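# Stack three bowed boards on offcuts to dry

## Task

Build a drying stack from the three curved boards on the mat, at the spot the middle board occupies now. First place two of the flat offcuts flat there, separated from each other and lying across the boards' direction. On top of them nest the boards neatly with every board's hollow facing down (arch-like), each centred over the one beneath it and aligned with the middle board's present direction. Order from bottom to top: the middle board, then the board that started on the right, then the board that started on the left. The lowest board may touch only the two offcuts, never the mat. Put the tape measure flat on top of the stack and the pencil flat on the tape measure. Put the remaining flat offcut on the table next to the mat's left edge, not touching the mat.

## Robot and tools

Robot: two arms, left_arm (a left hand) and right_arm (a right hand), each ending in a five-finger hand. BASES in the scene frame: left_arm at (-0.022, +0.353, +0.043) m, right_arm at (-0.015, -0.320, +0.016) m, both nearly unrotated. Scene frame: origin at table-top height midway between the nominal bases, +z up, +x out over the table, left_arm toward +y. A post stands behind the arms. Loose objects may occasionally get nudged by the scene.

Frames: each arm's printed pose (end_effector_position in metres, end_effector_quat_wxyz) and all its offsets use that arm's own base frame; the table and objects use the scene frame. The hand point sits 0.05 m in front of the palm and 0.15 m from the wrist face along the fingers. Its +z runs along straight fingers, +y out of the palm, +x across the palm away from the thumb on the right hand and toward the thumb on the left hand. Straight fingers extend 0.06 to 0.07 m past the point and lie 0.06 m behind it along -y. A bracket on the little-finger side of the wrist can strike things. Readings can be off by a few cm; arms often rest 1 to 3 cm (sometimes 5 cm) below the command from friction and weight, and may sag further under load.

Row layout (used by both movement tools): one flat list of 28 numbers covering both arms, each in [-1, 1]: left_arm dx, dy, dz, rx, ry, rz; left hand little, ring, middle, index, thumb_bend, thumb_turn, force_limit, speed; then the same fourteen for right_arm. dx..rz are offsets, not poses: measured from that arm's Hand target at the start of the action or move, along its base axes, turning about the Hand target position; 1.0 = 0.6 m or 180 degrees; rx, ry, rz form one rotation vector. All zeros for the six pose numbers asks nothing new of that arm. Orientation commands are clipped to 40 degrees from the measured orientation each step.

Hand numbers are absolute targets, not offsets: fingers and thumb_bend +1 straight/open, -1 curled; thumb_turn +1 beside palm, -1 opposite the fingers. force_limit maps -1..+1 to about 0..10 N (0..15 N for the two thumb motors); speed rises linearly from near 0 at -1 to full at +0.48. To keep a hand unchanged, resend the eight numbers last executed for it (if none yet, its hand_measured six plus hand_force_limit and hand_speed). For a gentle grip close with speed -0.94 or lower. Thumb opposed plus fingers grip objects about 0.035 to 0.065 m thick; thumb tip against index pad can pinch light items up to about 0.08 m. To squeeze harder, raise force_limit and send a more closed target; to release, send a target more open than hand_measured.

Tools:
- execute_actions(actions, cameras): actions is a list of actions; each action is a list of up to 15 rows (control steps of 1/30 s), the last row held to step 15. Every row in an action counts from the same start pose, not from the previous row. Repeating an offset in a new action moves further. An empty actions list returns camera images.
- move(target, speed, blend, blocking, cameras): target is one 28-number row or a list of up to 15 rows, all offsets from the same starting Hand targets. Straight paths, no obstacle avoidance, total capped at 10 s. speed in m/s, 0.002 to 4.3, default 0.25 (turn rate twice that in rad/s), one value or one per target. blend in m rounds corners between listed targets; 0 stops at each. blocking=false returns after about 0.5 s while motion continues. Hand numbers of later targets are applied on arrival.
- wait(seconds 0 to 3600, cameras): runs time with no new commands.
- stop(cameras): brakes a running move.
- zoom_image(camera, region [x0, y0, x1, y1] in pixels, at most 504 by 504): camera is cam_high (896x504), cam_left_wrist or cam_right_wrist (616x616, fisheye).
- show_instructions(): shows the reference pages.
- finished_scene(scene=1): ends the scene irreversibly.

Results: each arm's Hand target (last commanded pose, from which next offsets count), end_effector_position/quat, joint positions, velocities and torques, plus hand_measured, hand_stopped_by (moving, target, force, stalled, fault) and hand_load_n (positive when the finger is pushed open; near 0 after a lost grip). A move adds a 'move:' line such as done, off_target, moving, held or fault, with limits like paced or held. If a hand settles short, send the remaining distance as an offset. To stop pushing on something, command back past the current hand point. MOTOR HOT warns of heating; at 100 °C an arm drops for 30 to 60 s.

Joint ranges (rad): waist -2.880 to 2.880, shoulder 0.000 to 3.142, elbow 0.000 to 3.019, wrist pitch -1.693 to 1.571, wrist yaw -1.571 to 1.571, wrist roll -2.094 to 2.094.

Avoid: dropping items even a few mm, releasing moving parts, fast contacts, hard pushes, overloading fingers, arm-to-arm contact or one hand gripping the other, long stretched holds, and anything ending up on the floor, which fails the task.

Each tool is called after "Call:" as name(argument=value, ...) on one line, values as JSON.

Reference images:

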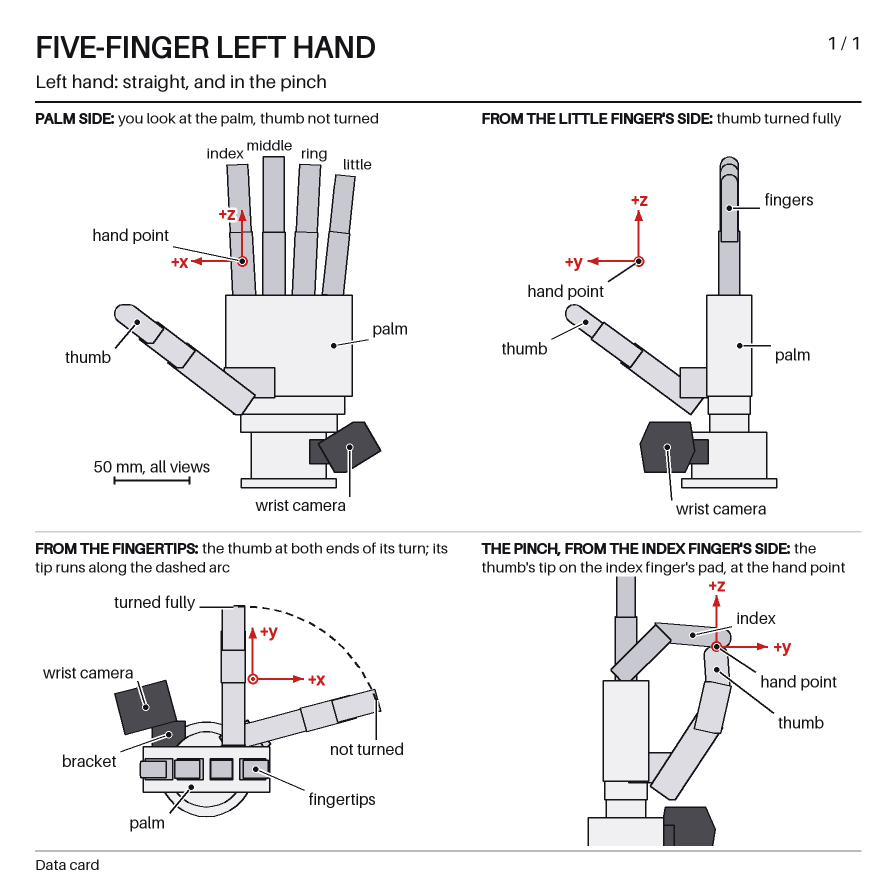

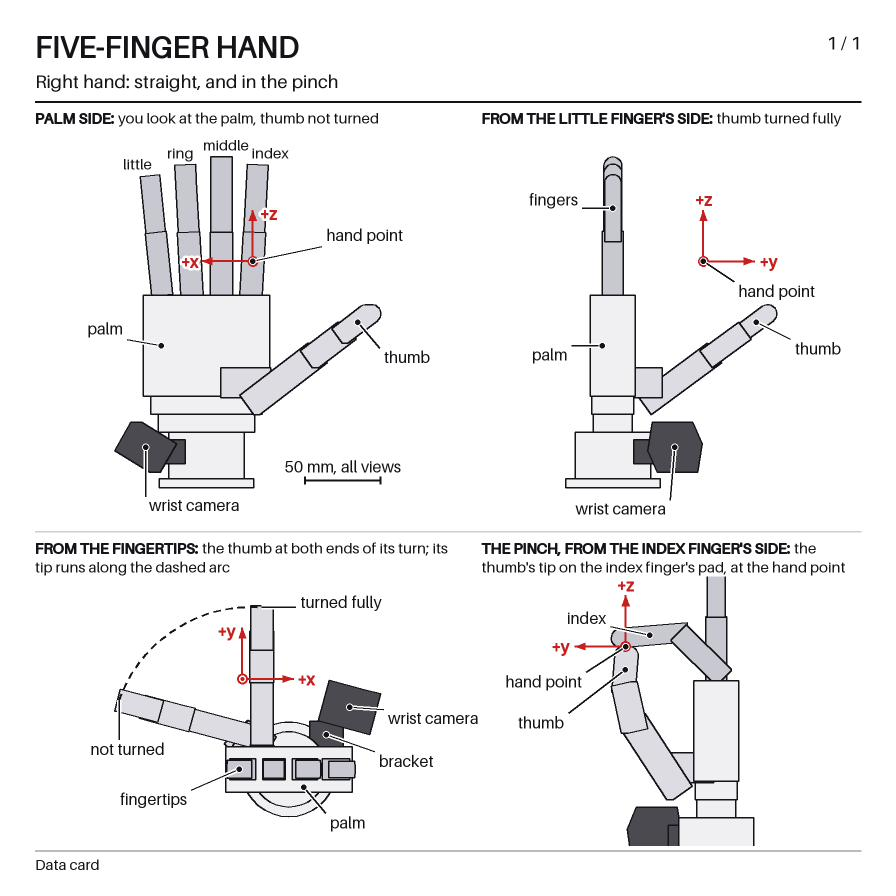

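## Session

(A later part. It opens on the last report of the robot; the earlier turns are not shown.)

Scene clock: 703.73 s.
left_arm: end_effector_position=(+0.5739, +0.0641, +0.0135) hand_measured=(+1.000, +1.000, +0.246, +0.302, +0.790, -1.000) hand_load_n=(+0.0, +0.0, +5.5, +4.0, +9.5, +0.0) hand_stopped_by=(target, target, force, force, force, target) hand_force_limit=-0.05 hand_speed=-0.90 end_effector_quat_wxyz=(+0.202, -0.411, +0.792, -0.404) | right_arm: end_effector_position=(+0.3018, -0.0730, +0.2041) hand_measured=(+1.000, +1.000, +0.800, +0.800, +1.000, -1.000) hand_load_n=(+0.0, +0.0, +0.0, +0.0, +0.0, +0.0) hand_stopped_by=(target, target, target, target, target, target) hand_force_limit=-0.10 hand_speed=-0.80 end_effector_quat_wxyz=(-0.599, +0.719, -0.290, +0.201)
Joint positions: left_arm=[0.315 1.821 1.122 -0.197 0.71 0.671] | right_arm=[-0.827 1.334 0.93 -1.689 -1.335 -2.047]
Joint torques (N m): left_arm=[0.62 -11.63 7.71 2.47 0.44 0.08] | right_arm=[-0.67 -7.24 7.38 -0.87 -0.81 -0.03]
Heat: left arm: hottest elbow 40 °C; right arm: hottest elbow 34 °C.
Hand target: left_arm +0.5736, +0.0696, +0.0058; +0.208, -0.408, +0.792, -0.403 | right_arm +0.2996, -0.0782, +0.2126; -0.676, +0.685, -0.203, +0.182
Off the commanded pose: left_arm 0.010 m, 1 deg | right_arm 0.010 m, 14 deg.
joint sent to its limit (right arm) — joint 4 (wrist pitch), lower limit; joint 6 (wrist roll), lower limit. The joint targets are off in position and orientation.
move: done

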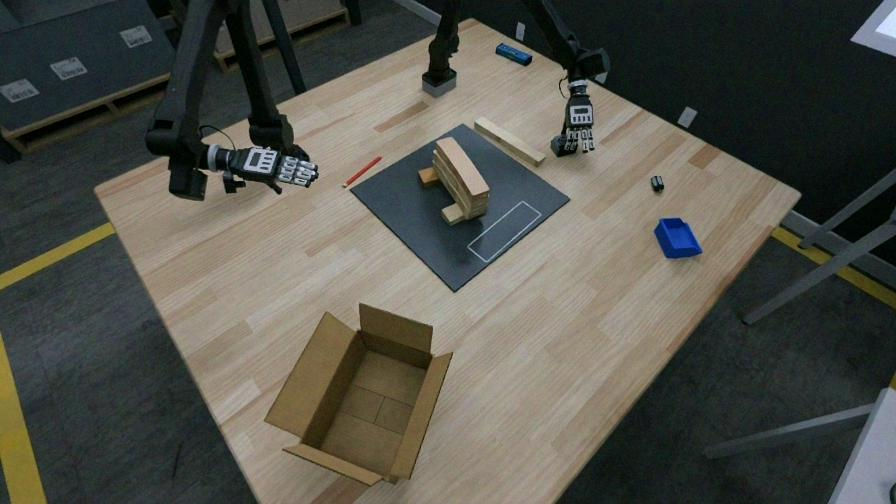

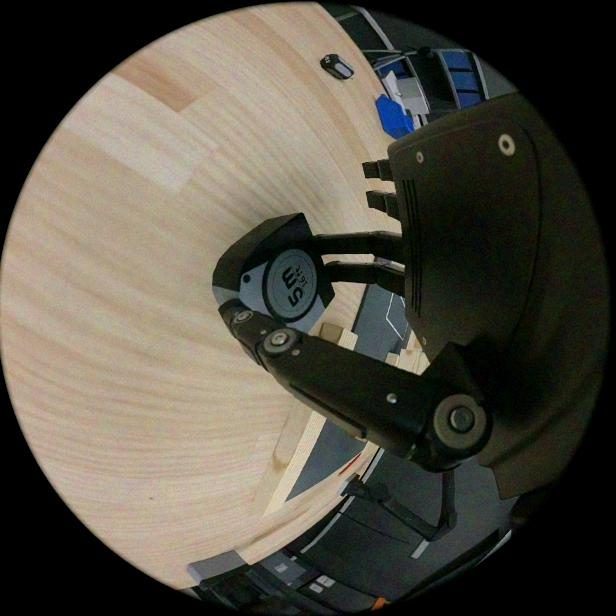

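Call:
move(target=[[0.0,0.0,0.16,0,0,0,1,1,-0.1,-0.1,0.3,-1,-0.05,-0.9,0.0,0.0,0.0,0,0,0,1,1,0.8,0.8,1,-1,-0.1,-0.8]], speed=0.06, cameras=["cam_high","cam_left_wrist"])

Call:
zoom_image(camera="cam_high", region=[530, 60, 640, 170])

Call:
zoom_image(camera="cam_left_wrist", region=[150, 160, 400, 410])

Scene clock: 707.67 s.
left_arm: end_effector_position=(+0.5439, +0.0548, +0.0583) hand_measured=(+1.000, +1.000, +0.246, +0.302, +0.790, -1.000) hand_load_n=(+0.0, +0.0, +6.5, -0.5, +7.5, +0.5) hand_stopped_by=(target, target, force, force, force, target) hand_force_limit=-0.05 hand_speed=-0.90 end_effector_quat_wxyz=(+0.164, -0.427, +0.796, -0.396) | right_arm: end_effector_position=(+0.3018, -0.0730, +0.2041) hand_measured=(+1.000, +1.000, +0.800, +0.800, +1.000, -1.000) hand_load_n=(+0.0, +0.0, +0.0, +0.0, +0.0, +0.0) hand_stopped_by=(target, target, target, target, target, target) hand_force_limit=-0.10 hand_speed=-0.80 end_effector_quat_wxyz=(-0.599, +0.719, -0.290, +0.201)
Joint positions: left_arm=[0.315 1.712 1.134 -0.408 0.71 0.68] | right_arm=[-0.827 1.334 0.93 -1.689 -1.335 -2.047]
Joint torques (N m): left_arm=[0.38 -14.62 15.08 1.25 0.48 0.05] | right_arm=[-0.67 -7.36 7.41 -0.88 -0.8 -0.02]
Heat: left arm: hottest elbow 40 °C; right arm: hottest elbow 34 °C.
Hand target: left_arm +0.5736, +0.0696, +0.1018; +0.208, -0.408, +0.792, -0.403 | right_arm +0.2996, -0.0782, +0.2126; -0.676, +0.685, -0.203, +0.182
Off the commanded pose: left_arm 0.055 m, 6 deg | right_arm 0.010 m, 14 deg.
joint sent to its limit (right arm) — joint 4 (wrist pitch), lower limit; joint 6 (wrist roll), lower limit. The joint targets are off in position and orientation.
move: off_target (left_arm)

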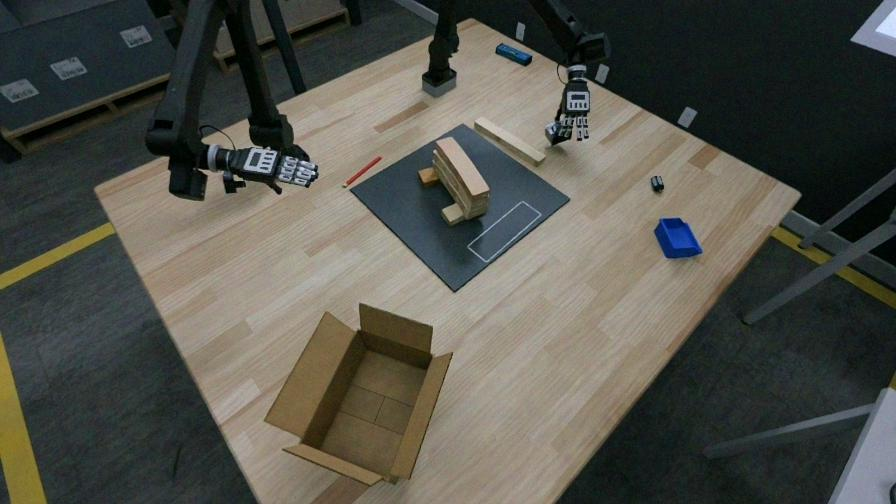

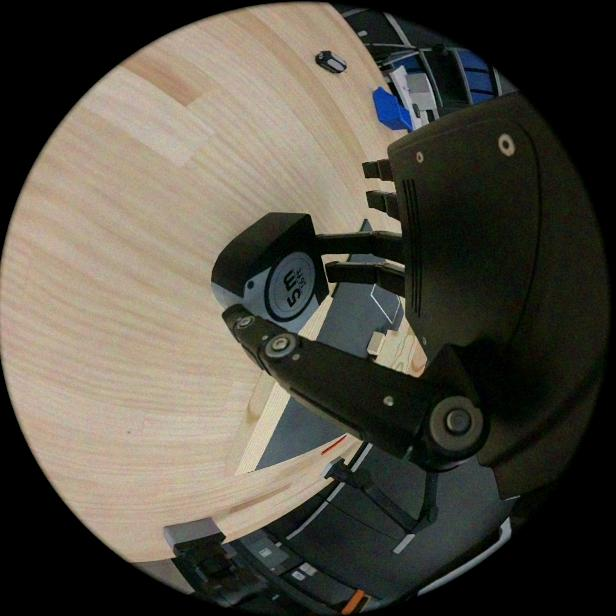

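Scaled by 4.582 from the camera's image (finer frame: 1280x720).

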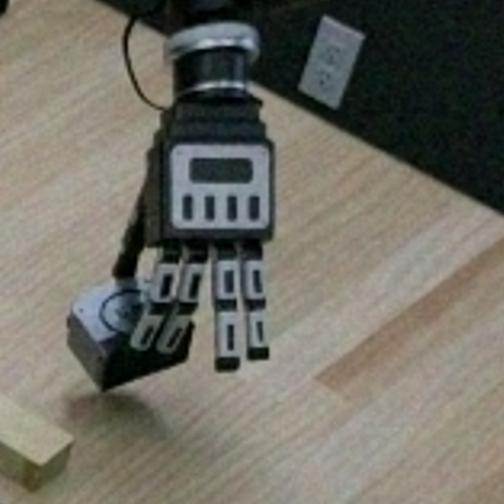

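Scaled by 2.016 from the camera's image (finer frame: 880x880).

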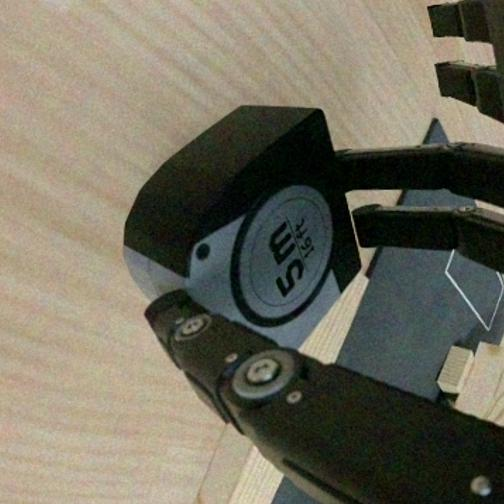

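Call:
move(target=[[0.0,0.0,-0.165,0,0,0,1,1,-0.1,-0.1,0.3,-1,-0.05,-0.9,0.0,0.0,0.0,0,0,0,1,1,0.8,0.8,1,-1,-0.1,-0.8]], speed=0.05, cameras=["cam_high","cam_left_wrist"])

Call:
zoom_image(camera="cam_high", region=[530, 60, 640, 170])

Call:
zoom_image(camera="cam_left_wrist", region=[150, 160, 400, 410])

Scene clock: 712.27 s.
left_arm: end_effector_position=(+0.5729, +0.0659, +0.0145) hand_measured=(+1.000, +1.000, +0.246, +0.302, +0.790, -1.000) hand_load_n=(+0.0, +0.0, +4.5, +1.5, +8.5, +0.0) hand_stopped_by=(target, target, force, force, force, target) hand_force_limit=-0.05 hand_speed=-0.90 end_effector_quat_wxyz=(+0.204, -0.410, +0.792, -0.405) | right_arm: end_effector_position=(+0.3018, -0.0730, +0.2041) hand_measured=(+1.000, +1.000, +0.800, +0.800, +1.000, -1.000) hand_load_n=(+0.0, -0.5, +0.0, +0.0, +0.0, +0.0) hand_stopped_by=(target, target, target, target, target, target) hand_force_limit=-0.10 hand_speed=-0.80 end_effector_quat_wxyz=(-0.599, +0.719, -0.290, +0.201)
Joint positions: left_arm=[0.32 1.818 1.118 -0.195 0.715 0.674] | right_arm=[-0.827 1.334 0.93 -1.689 -1.335 -2.047]
Joint torques (N m): left_arm=[0.38 -11.22 7.71 2.73 0.28 -0.01] | right_arm=[-0.67 -7.3 7.43 -0.84 -0.8 -0.02]
Heat: left arm: hottest elbow 40 °C; right arm: hottest elbow 34 °C.
Hand target: left_arm +0.5736, +0.0696, +0.0028; +0.208, -0.408, +0.792, -0.403 | right_arm +0.2996, -0.0782, +0.2126; -0.676, +0.685, -0.203, +0.182
Off the commanded pose: left_arm 0.012 m, 1 deg | right_arm 0.010 m, 14 deg.
joint sent to its limit (right arm) — joint 4 (wrist pitch), lower limit; joint 6 (wrist roll), lower limit. The joint targets are off in position and orientation.
move: off_target (left_arm)

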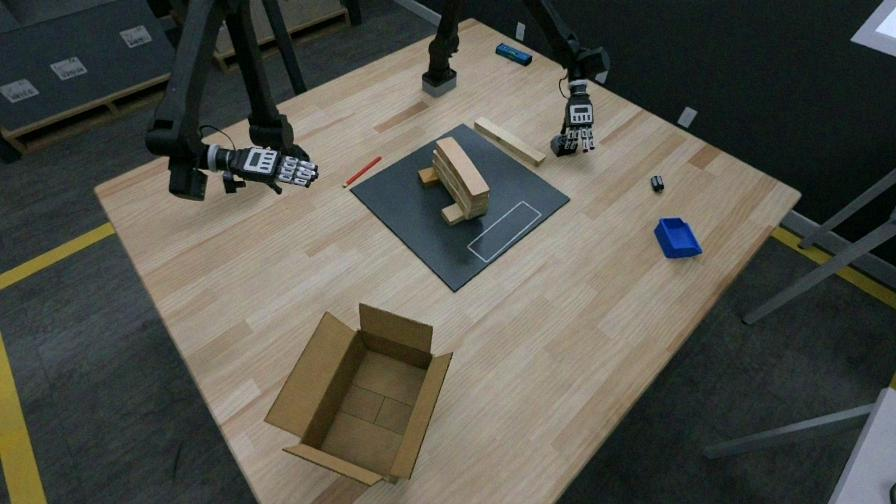

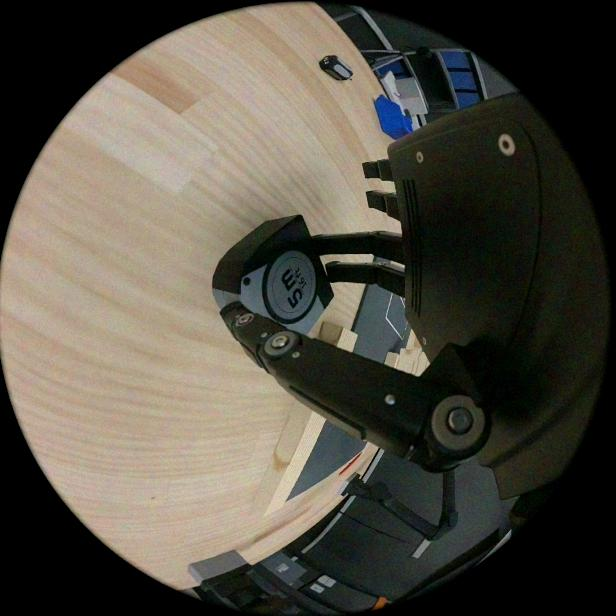

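Scaled by 4.582 from the camera's image (finer frame: 1280x720).

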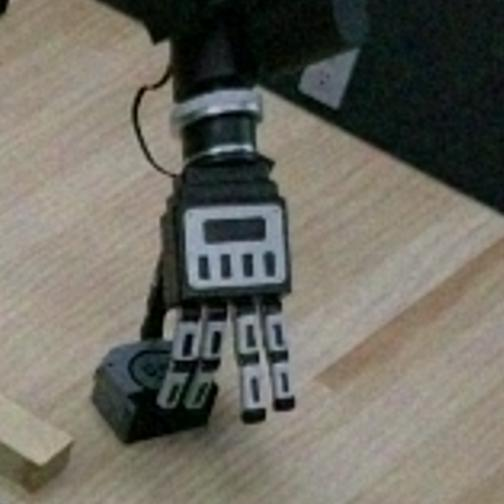

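Scaled by 2.016 from the camera's image (finer frame: 880x880).

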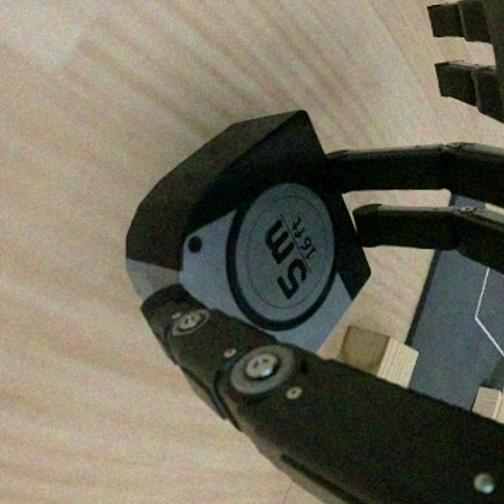

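Call:
move(target=[[0.0,0.0,0.0,0,0,0,1,1,-0.1,-0.3,0.3,-1,0.3,-0.9,0.0,0.0,0.0,0,0,0,1,1,0.8,0.8,1,-1,-0.1,-0.8],[0.0,0.0,0.0,0,0,0,1,1,-0.3,-0.35,0.2,-1,0.3,-0.9,0.0,0.0,0.0,0,0,0,1,1,0.8,0.8,1,-1,-0.1,-0.8]], speed=0.05, cameras=["cam_left_wrist"])

Scene clock: 714.87 s.
left_arm: end_effector_position=(+0.5741, +0.0654, +0.0142) hand_measured=(+1.000, +1.000, +0.222, +0.258, +0.790, -1.000) hand_load_n=(+0.0, +0.0, +6.5, +5.0, +13.5, +0.0) hand_stopped_by=(target, target, force, force, force, target) hand_force_limit=0.30 hand_speed=-0.90 end_effector_quat_wxyz=(+0.206, -0.408, +0.792, -0.405) | right_arm: end_effector_position=(+0.3018, -0.0730, +0.2041) hand_measured=(+1.000, +1.000, +0.800, +0.800, +1.000, -1.000) hand_load_n=(+0.0, +0.0, +0.0, +0.0, +0.0, +0.0) hand_stopped_by=(target, target, target, target, target, target) hand_force_limit=-0.10 hand_speed=-0.80 end_effector_quat_wxyz=(-0.599, +0.719, -0.290, +0.201)
Joint positions: left_arm=[0.318 1.82 1.118 -0.189 0.715 0.674] | right_arm=[-0.827 1.334 0.93 -1.689 -1.335 -2.047]
Joint torques (N m): left_arm=[0.5 -10.64 7.73 2.51 0.22 0.05] | right_arm=[-0.67 -7.12 7.36 -0.85 -0.8 -0.03]
Heat: left arm: hottest elbow 40 °C; right arm: hottest elbow 34 °C.
Hand target: left_arm +0.5736, +0.0696, +0.0028; +0.208, -0.408, +0.792, -0.403 | right_arm +0.2996, -0.0782, +0.2126; -0.676, +0.685, -0.203, +0.182
Off the commanded pose: left_arm 0.012 m, 0 deg | right_arm 0.010 m, 14 deg.
joint sent to its limit (right arm) — joint 4 (wrist pitch), lower limit; joint 6 (wrist roll), lower limit. The joint targets are off in position and orientation.
move: done; target 2's new numbers were sent with left_arm's hand 0.012 m and 0 deg from that target

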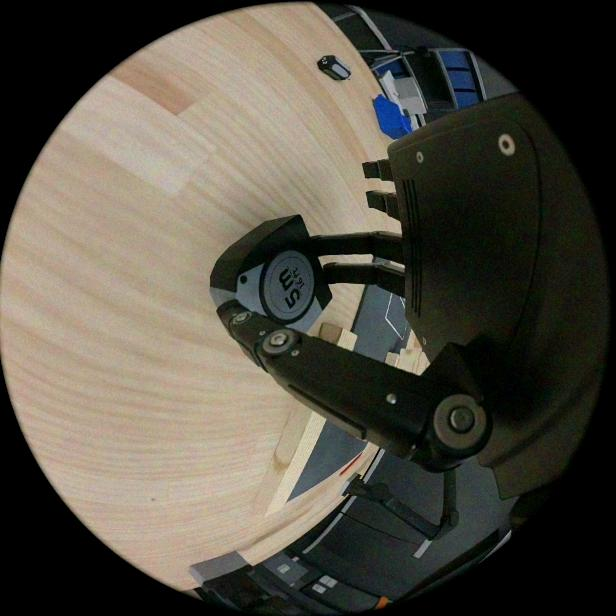

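Call:
move(target=[[0.025,0.01,0.1,0,0,0,1,1,-0.3,-0.35,0.2,-1,0.3,-0.9,0.0,0.0,0.0,0,0,0,1,1,0.8,0.8,1,-1,-0.1,-0.8],[0.04,0.015,0.2,0,0,0,1,1,-0.3,-0.35,0.2,-1,0.3,-0.9,0.0,0.0,0.0,0,0,0,1,1,0.8,0.8,1,-1,-0.1,-0.8]], speed=0.07, blend=0.01, cameras=["cam_high","cam_left_wrist"])

Call:
zoom_image(camera="cam_high", region=[530, 60, 640, 170])

Call:
zoom_image(camera="cam_left_wrist", region=[150, 160, 400, 410])

Scene clock: 718.27 s.
left_arm: end_effector_position=(+0.5770, +0.0677, +0.0904) hand_measured=(+1.000, +1.000, +0.220, +0.258, +0.788, -1.000) hand_load_n=(+0.0, -0.5, +0.0, +0.0, +0.0, +0.0) hand_stopped_by=(target, target, force, force, force, target) hand_force_limit=0.30 hand_speed=-0.90 end_effector_quat_wxyz=(+0.177, -0.425, +0.793, -0.399) | right_arm: end_effector_position=(+0.3018, -0.0730, +0.2041) hand_measured=(+1.000, +1.000, +0.800, +0.800, +1.000, -1.000) hand_load_n=(+0.0, +0.0, +0.0, +0.0, +0.0, +0.0) hand_stopped_by=(target, target, target, target, target, target) hand_force_limit=-0.10 hand_speed=-0.80 end_effector_quat_wxyz=(-0.599, +0.719, -0.290, +0.201)
Joint positions: left_arm=[0.32 1.738 1.26 -0.479 0.712 0.674] | right_arm=[-0.827 1.334 0.93 -1.689 -1.335 -2.047]
Joint torques (N m): left_arm=[0.5 -14.1 14.63 1.07 0.38 0.04] | right_arm=[-0.62 -7.3 7.38 -0.83 -0.81 -0.03]
Heat: left arm: hottest elbow 40 °C; right arm: hottest elbow 34 °C.
Hand target: left_arm +0.5976, +0.0786, +0.1228; +0.208, -0.408, +0.792, -0.403 | right_arm +0.2996, -0.0782, +0.2126; -0.676, +0.685, -0.203, +0.182
Off the commanded pose: left_arm 0.040 m, 4 deg | right_arm 0.010 m, 14 deg.
joint sent to its limit (right arm) — joint 4 (wrist pitch), lower limit; joint 6 (wrist roll), lower limit. The joint targets are off in position and orientation.
move: off_target (left_arm)

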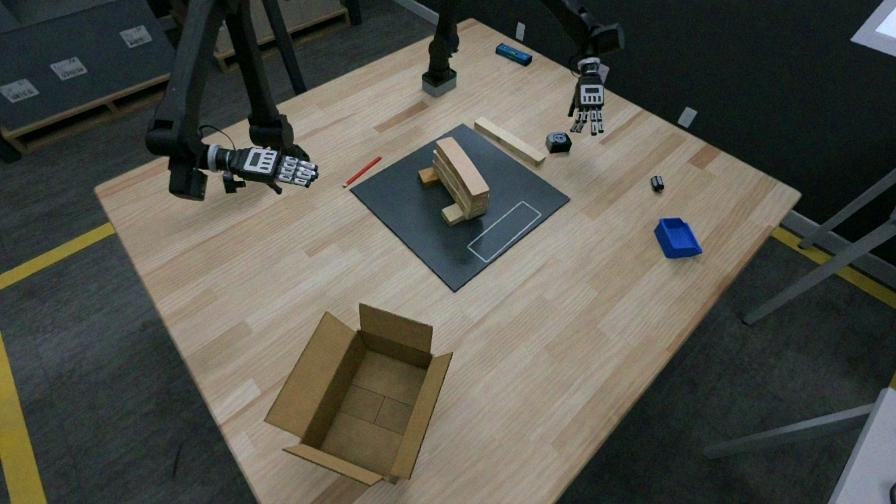

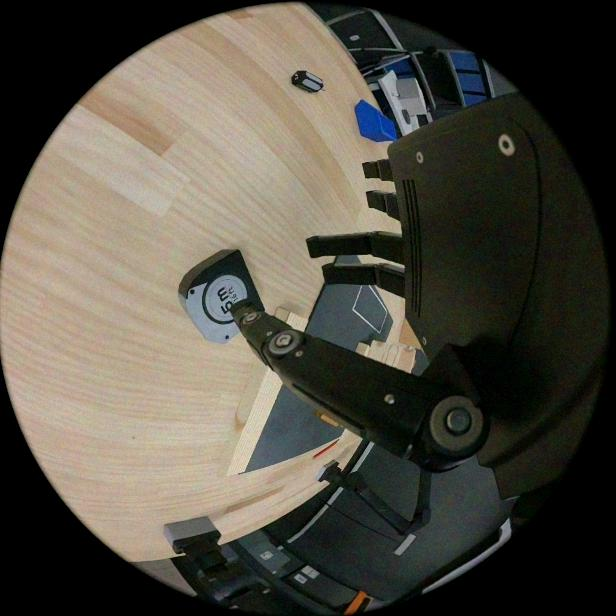

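Scaled by 4.582 from the camera's image (finer frame: 1280x720).

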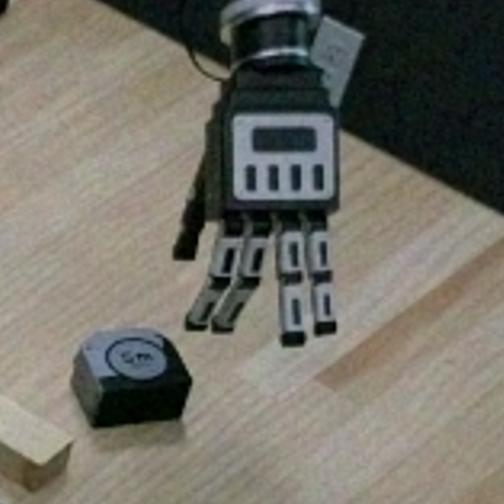

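Scaled by 2.016 from the camera's image (finer frame: 880x880).

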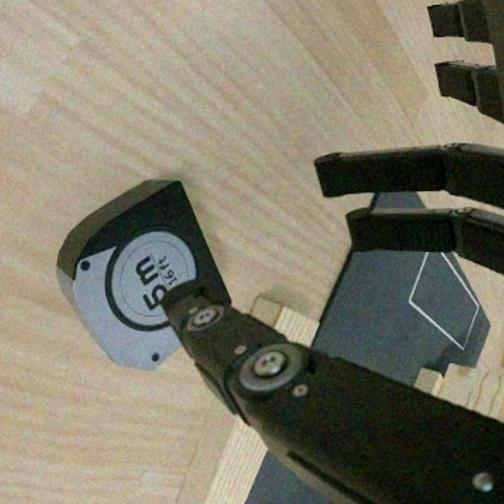

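Call:
move(target=[[-0.03,0.0,0.0,0,0,0,1,1,0.6,0.6,1,-1,-0.05,-0.6,0.0,0.0,0.0,0,0,0,1,1,0.8,0.8,1,-1,-0.1,-0.8],[-0.081,-0.0105,-0.1,0,0,0,1,1,0.6,0.6,1,-1,-0.05,-0.6,0.0,0.0,0.0,0,0,0,1,1,0.8,0.8,1,-1,-0.1,-0.8]], speed=0.08, cameras=["cam_high","cam_left_wrist"])

Call:
zoom_image(camera="cam_high", region=[530, 60, 640, 170])

Call:
zoom_image(camera="cam_left_wrist", region=[150, 160, 400, 410])

Scene clock: 724.47 s.
left_arm: end_effector_position=(+0.5470, +0.0635, +0.0599) hand_measured=(+1.000, +1.000, +0.600, +0.600, +1.000, -1.000) hand_load_n=(-0.5, +0.0, +0.0, +0.0, +0.0, +0.0) hand_stopped_by=(target, target, target, target, target, target) hand_force_limit=-0.05 hand_speed=-0.60 end_effector_quat_wxyz=(+0.192, -0.415, +0.794, -0.401) | right_arm: end_effector_position=(+0.3018, -0.0730, +0.2041) hand_measured=(+1.000, +1.000, +0.800, +0.800, +1.000, -1.000) hand_load_n=(+0.0, +0.0, +0.0, +0.0, +0.0, +0.0) hand_stopped_by=(target, target, target, target, target, target) hand_force_limit=-0.10 hand_speed=-0.80 end_effector_quat_wxyz=(-0.599, +0.719, -0.290, +0.201)
Joint positions: left_arm=[0.331 1.698 1.105 -0.338 0.719 0.691] | right_arm=[-0.827 1.334 0.93 -1.689 -1.335 -2.047]
Joint torques (N m): left_arm=[0.73 -12.51 8.39 2.59 0.58 0.07] | right_arm=[-0.73 -7.3 7.38 -0.83 -0.8 -0.02]
Heat: left arm: hottest elbow 41 °C; right arm: hottest elbow 33 °C.
Hand target: left_arm +0.5490, +0.0723, +0.0628; +0.208, -0.408, +0.792, -0.403 | right_arm +0.2996, -0.0782, +0.2126; -0.676, +0.685, -0.203, +0.182
Off the commanded pose: left_arm 0.009 m, 2 deg | right_arm 0.010 m, 14 deg.
joint sent to its limit (right arm) — joint 4 (wrist pitch), lower limit; joint 6 (wrist roll), lower limit. The joint targets are off in position and orientation.
move: done

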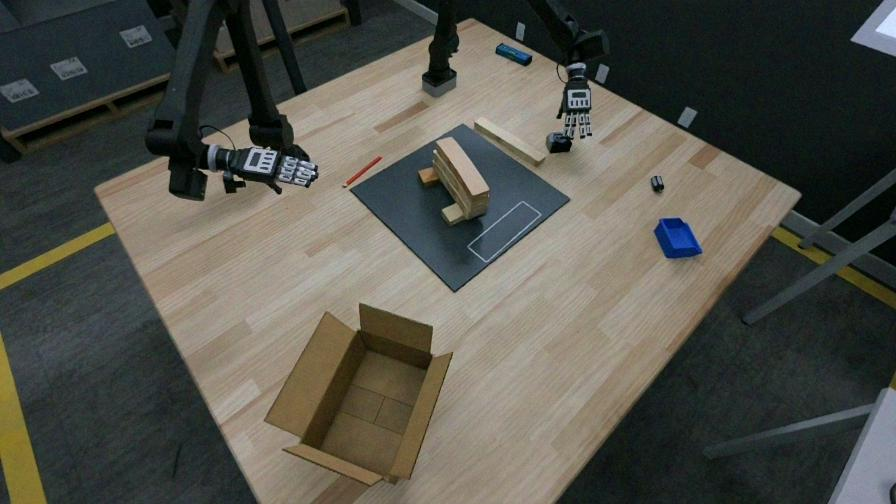

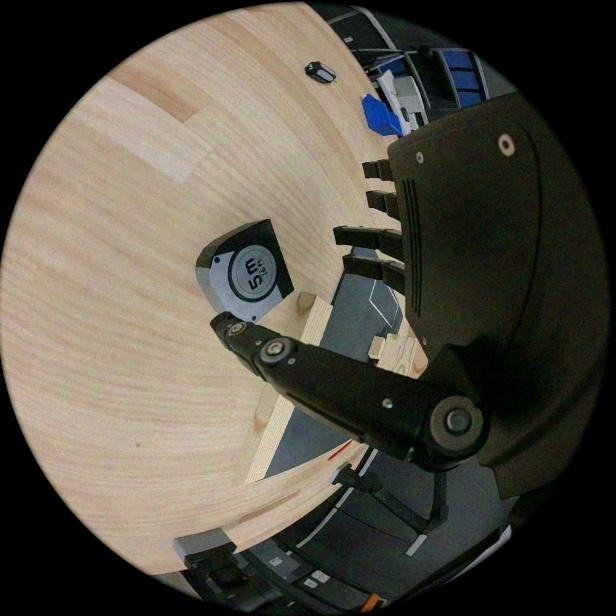

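Scaled by 4.582 from the camera's image (finer frame: 1280x720).

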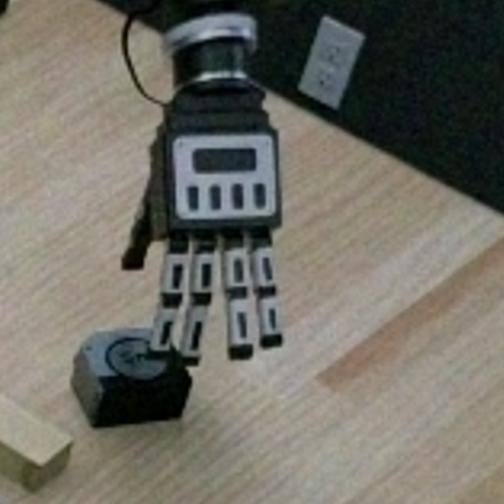

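Scaled by 2.016 from the camera's image (finer frame: 880x880).

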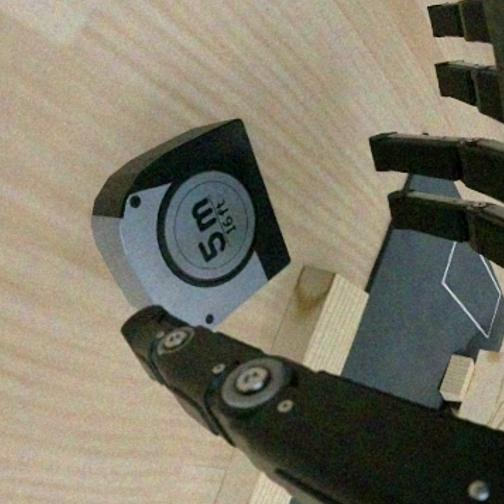

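Call:
move(target=[[0.0,0.0,-0.03,0,0,-0.04,1,1,0.6,0.6,1,-1,-0.05,-0.6,0.0,0.0,0.0,0,0,0,1,1,0.8,0.8,1,-1,-0.1,-0.8]], speed=0.08, cameras=["cam_high","cam_left_wrist"])

Call:
zoom_image(camera="cam_high", region=[530, 60, 640, 170])

Call:
zoom_image(camera="cam_left_wrist", region=[150, 160, 400, 410])

Scene clock: 728.67 s.
left_arm: end_effector_position=(+0.5330, +0.0586, +0.0339) hand_measured=(+1.000, +1.000, +0.600, +0.600, +1.000, -1.000) hand_load_n=(+0.0, -0.5, +0.0, +0.0, +0.0, +0.0) hand_stopped_by=(target, target, target, target, target, target) hand_force_limit=-0.05 hand_speed=-0.60 end_effector_quat_wxyz=(+0.165, -0.365, +0.817, -0.414) | right_arm: end_effector_position=(+0.3018, -0.0730, +0.2041) hand_measured=(+1.000, +1.000, +0.800, +0.800, +1.000, -1.000) hand_load_n=(+0.0, +0.0, +0.0, +0.0, +0.0, +0.0) hand_stopped_by=(target, target, target, target, target, target) hand_force_limit=-0.10 hand_speed=-0.80 end_effector_quat_wxyz=(-0.599, +0.719, -0.290, +0.201)
Joint positions: left_arm=[0.34 1.749 1.105 -0.395 0.798 0.843] | right_arm=[-0.827 1.334 0.93 -1.689 -1.335 -2.047]
Joint torques (N m): left_arm=[1.26 -11.58 12.48 1.09 0.69 0.08] | right_arm=[-0.73 -7.36 7.39 -0.85 -0.8 -0.02]
Heat: left arm: hottest elbow 41 °C; right arm: hottest elbow 33 °C.
Hand target: left_arm +0.5490, +0.0723, +0.0448; +0.182, -0.357, +0.816, -0.416 | right_arm +0.2996, -0.0782, +0.2126; -0.676, +0.685, -0.203, +0.182
Off the commanded pose: left_arm 0.024 m, 2 deg | right_arm 0.010 m, 14 deg.
joint sent to its limit (right arm) — joint 4 (wrist pitch), lower limit; joint 6 (wrist roll), lower limit. The joint targets are off in position and orientation.
move: off_target (left_arm)

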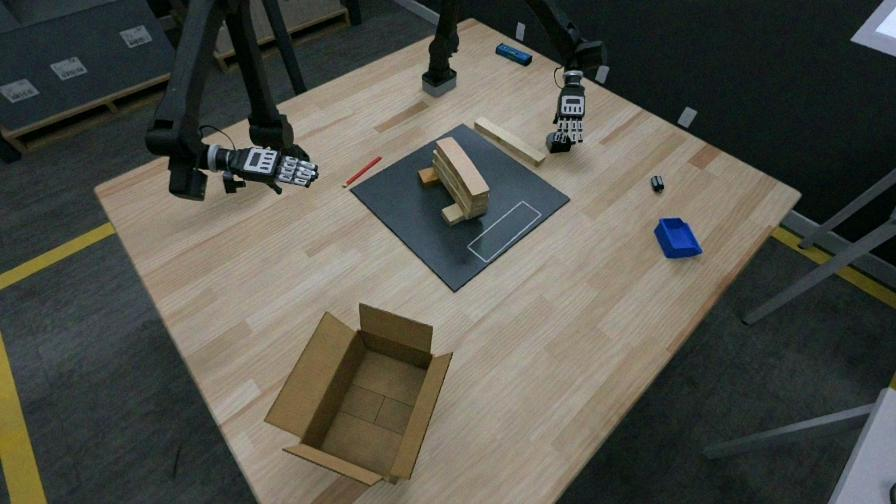

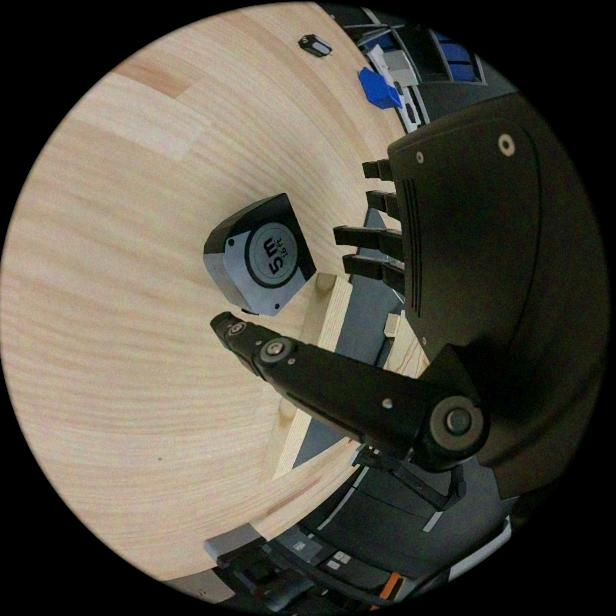

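Scaled by 4.582 from the camera's image (finer frame: 1280x720).

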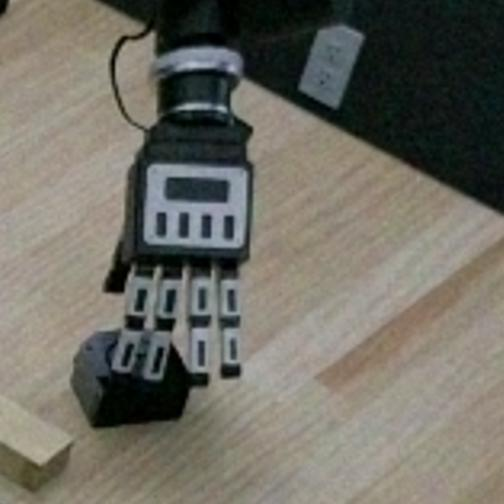

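Scaled by 2.016 from the camera's image (finer frame: 880x880).

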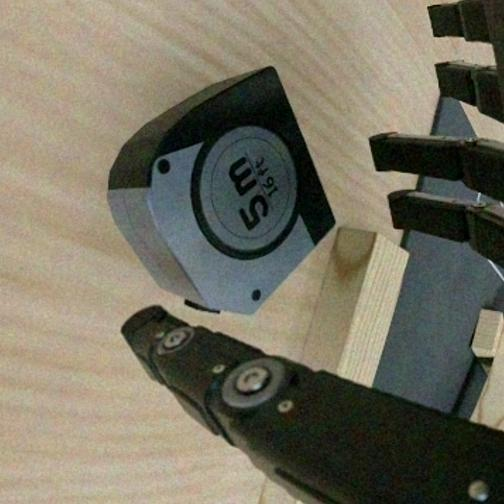

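Call:
move(target=[[0.0,0.0,-0.04,0,0,0,1,1,0.6,0.6,1,-1,-0.05,-0.6,0.0,0.0,0.0,0,0,0,1,1,0.8,0.8,1,-1,-0.1,-0.8]], speed=0.08, cameras=["cam_high","cam_left_wrist"])

Call:
zoom_image(camera="cam_left_wrist", region=[150, 160, 400, 410])

Scene clock: 730.43 s.
left_arm: end_effector_position=(+0.5348, +0.0593, +0.0147) hand_measured=(+1.000, +1.000, +0.600, +0.600, +1.000, -1.000) hand_load_n=(-0.5, +0.0, +0.0, +0.0, +0.0, +0.0) hand_stopped_by=(target, target, target, target, target, target) hand_force_limit=-0.05 hand_speed=-0.60 end_effector_quat_wxyz=(+0.159, -0.367, +0.818, -0.414) | right_arm: end_effector_position=(+0.3018, -0.0730, +0.2041) hand_measured=(+1.000, +1.000, +0.800, +0.800, +1.000, -1.000) hand_load_n=(+0.0, +0.0, +0.0, +0.0, +0.0, +0.0) hand_stopped_by=(target, target, target, target, target, target) hand_force_limit=-0.10 hand_speed=-0.80 end_effector_quat_wxyz=(-0.599, +0.719, -0.290, +0.201)
Joint positions: left_arm=[0.34 1.79 1.105 -0.367 0.798 0.844] | right_arm=[-0.827 1.334 0.93 -1.689 -1.335 -2.047]
Joint torques (N m): left_arm=[1.44 -11.52 10.28 2.35 0.66 0.07] | right_arm=[-0.62 -7.18 7.34 -0.85 -0.8 -0.03]
Heat: left arm: hottest elbow 41 °C; right arm: hottest elbow 33 °C.
Hand target: left_arm +0.5490, +0.0723, +0.0208; +0.182, -0.357, +0.816, -0.416 | right_arm +0.2996, -0.0782, +0.2126; -0.676, +0.685, -0.203, +0.182
Off the commanded pose: left_arm 0.020 m, 3 deg | right_arm 0.010 m, 14 deg.
joint sent to its limit (right arm) — joint 4 (wrist pitch), lower limit; joint 6 (wrist roll), lower limit. The joint targets are off in position and orientation.
move: off_target (left_arm)

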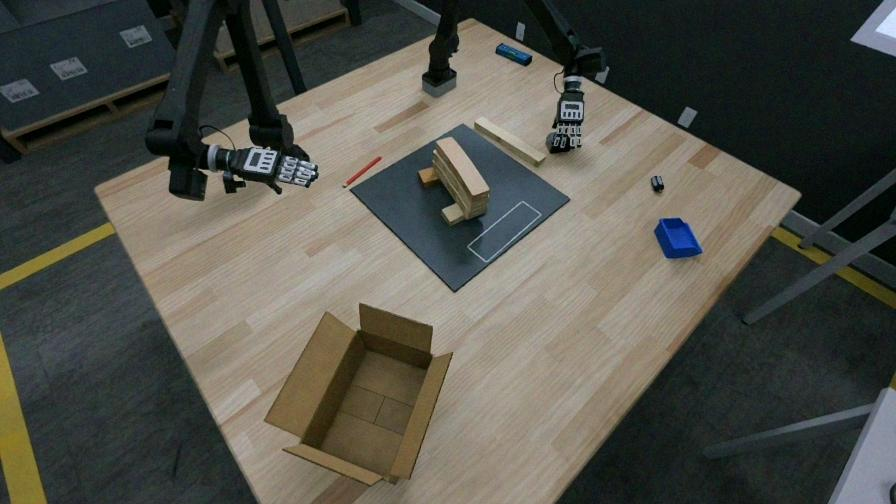

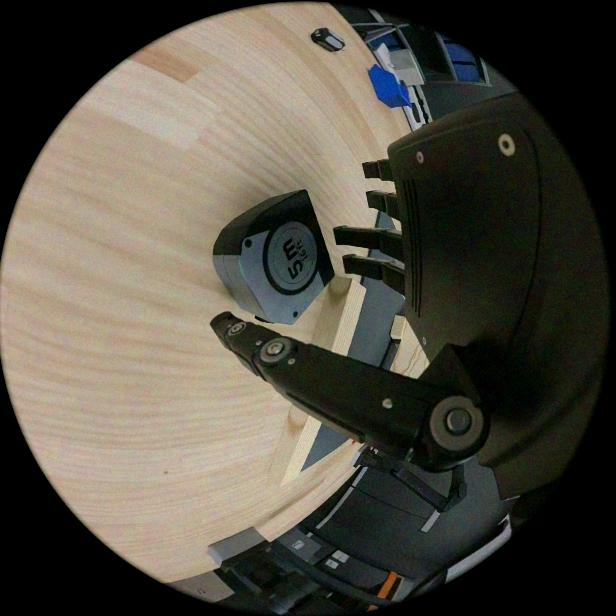

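Scaled by 2.016 from the camera's image (finer frame: 880x880).

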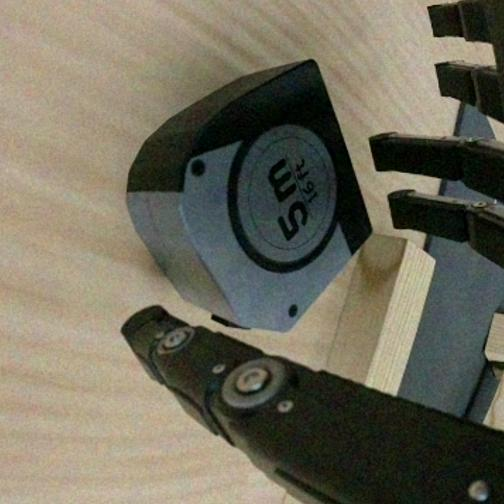

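Call:
move(target=[[0.026,0.014,-0.008,0,0,0,1,1,0.6,0.6,1,-1,-0.05,-0.6,0.0,0.0,0.0,0,0,0,1,1,0.8,0.8,1,-1,-0.1,-0.8]], speed=0.05, cameras=["cam_high","cam_left_wrist"])

Call:
zoom_image(camera="cam_left_wrist", region=[150, 160, 400, 410])

Scene clock: 733.17 s.
left_arm: end_effector_position=(+0.5403, +0.0647, +0.0026) hand_measured=(+1.000, +1.000, +0.600, +0.600, +1.000, -1.000) hand_load_n=(+0.0, +0.0, -0.5, +0.0, +0.0, +0.0) hand_stopped_by=(target, target, target, target, target, target) hand_force_limit=-0.05 hand_speed=-0.60 end_effector_quat_wxyz=(+0.154, -0.371, +0.818, -0.413) | right_arm: end_effector_position=(+0.3018, -0.0730, +0.2041) hand_measured=(+1.000, +1.000, +0.800, +0.800, +1.000, -1.000) hand_load_n=(+0.0, +0.0, +0.0, +0.0, +0.0, +0.0) hand_stopped_by=(target, target, target, target, target, target) hand_force_limit=-0.10 hand_speed=-0.80 end_effector_quat_wxyz=(-0.599, +0.719, -0.290, +0.201)
Joint positions: left_arm=[0.346 1.83 1.128 -0.367 0.799 0.85] | right_arm=[-0.827 1.334 0.93 -1.689 -1.335 -2.047]
Joint torques (N m): left_arm=[1.49 -11.52 12.7 1.72 0.68 0.11] | right_arm=[-0.62 -7.24 7.39 -0.85 -0.8 -0.02]
Heat: left arm: hottest elbow 41 °C; right arm: hottest elbow 33 °C.
Hand target: left_arm +0.5646, +0.0807, +0.0160; +0.182, -0.357, +0.816, -0.416 | right_arm +0.2996, -0.0782, +0.2126; -0.676, +0.685, -0.203, +0.182
Off the commanded pose: left_arm 0.032 m, 4 deg | right_arm 0.010 m, 14 deg.
joint sent to its limit (right arm) — joint 4 (wrist pitch), lower limit; joint 6 (wrist roll), lower limit. The joint targets are off in position and orientation.
move: off_target (left_arm)

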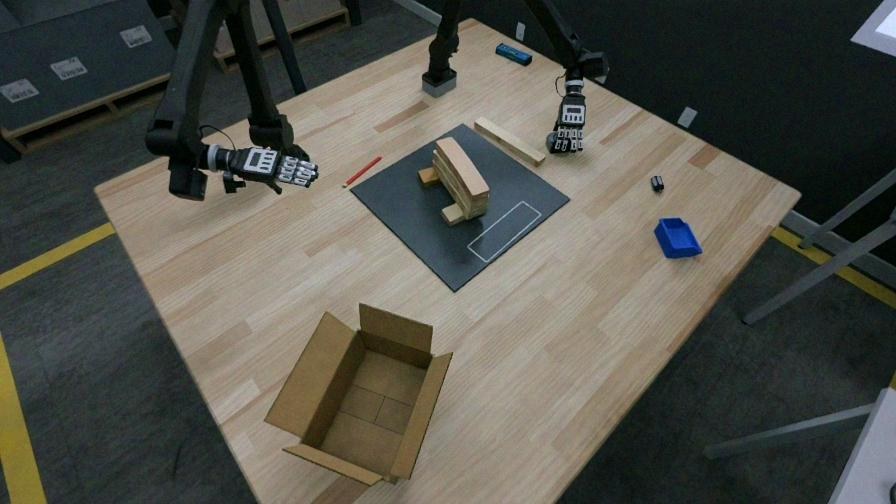

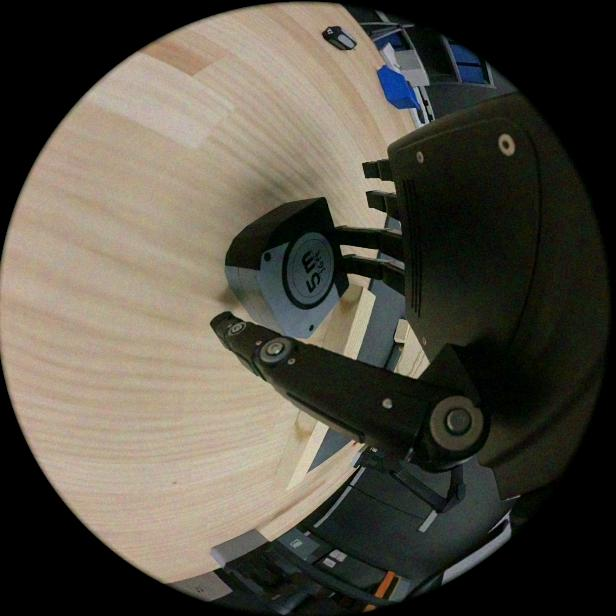

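Scaled by 2.016 from the camera's image (finer frame: 880x880).

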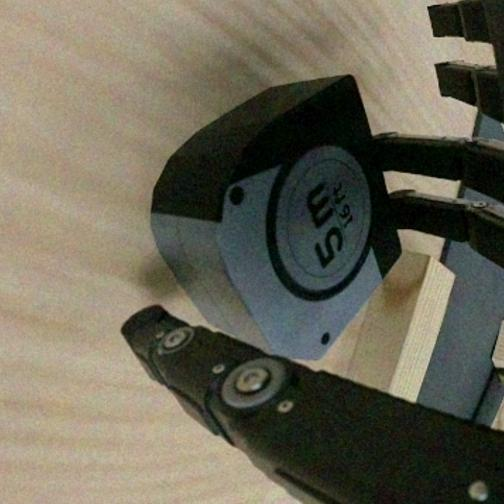

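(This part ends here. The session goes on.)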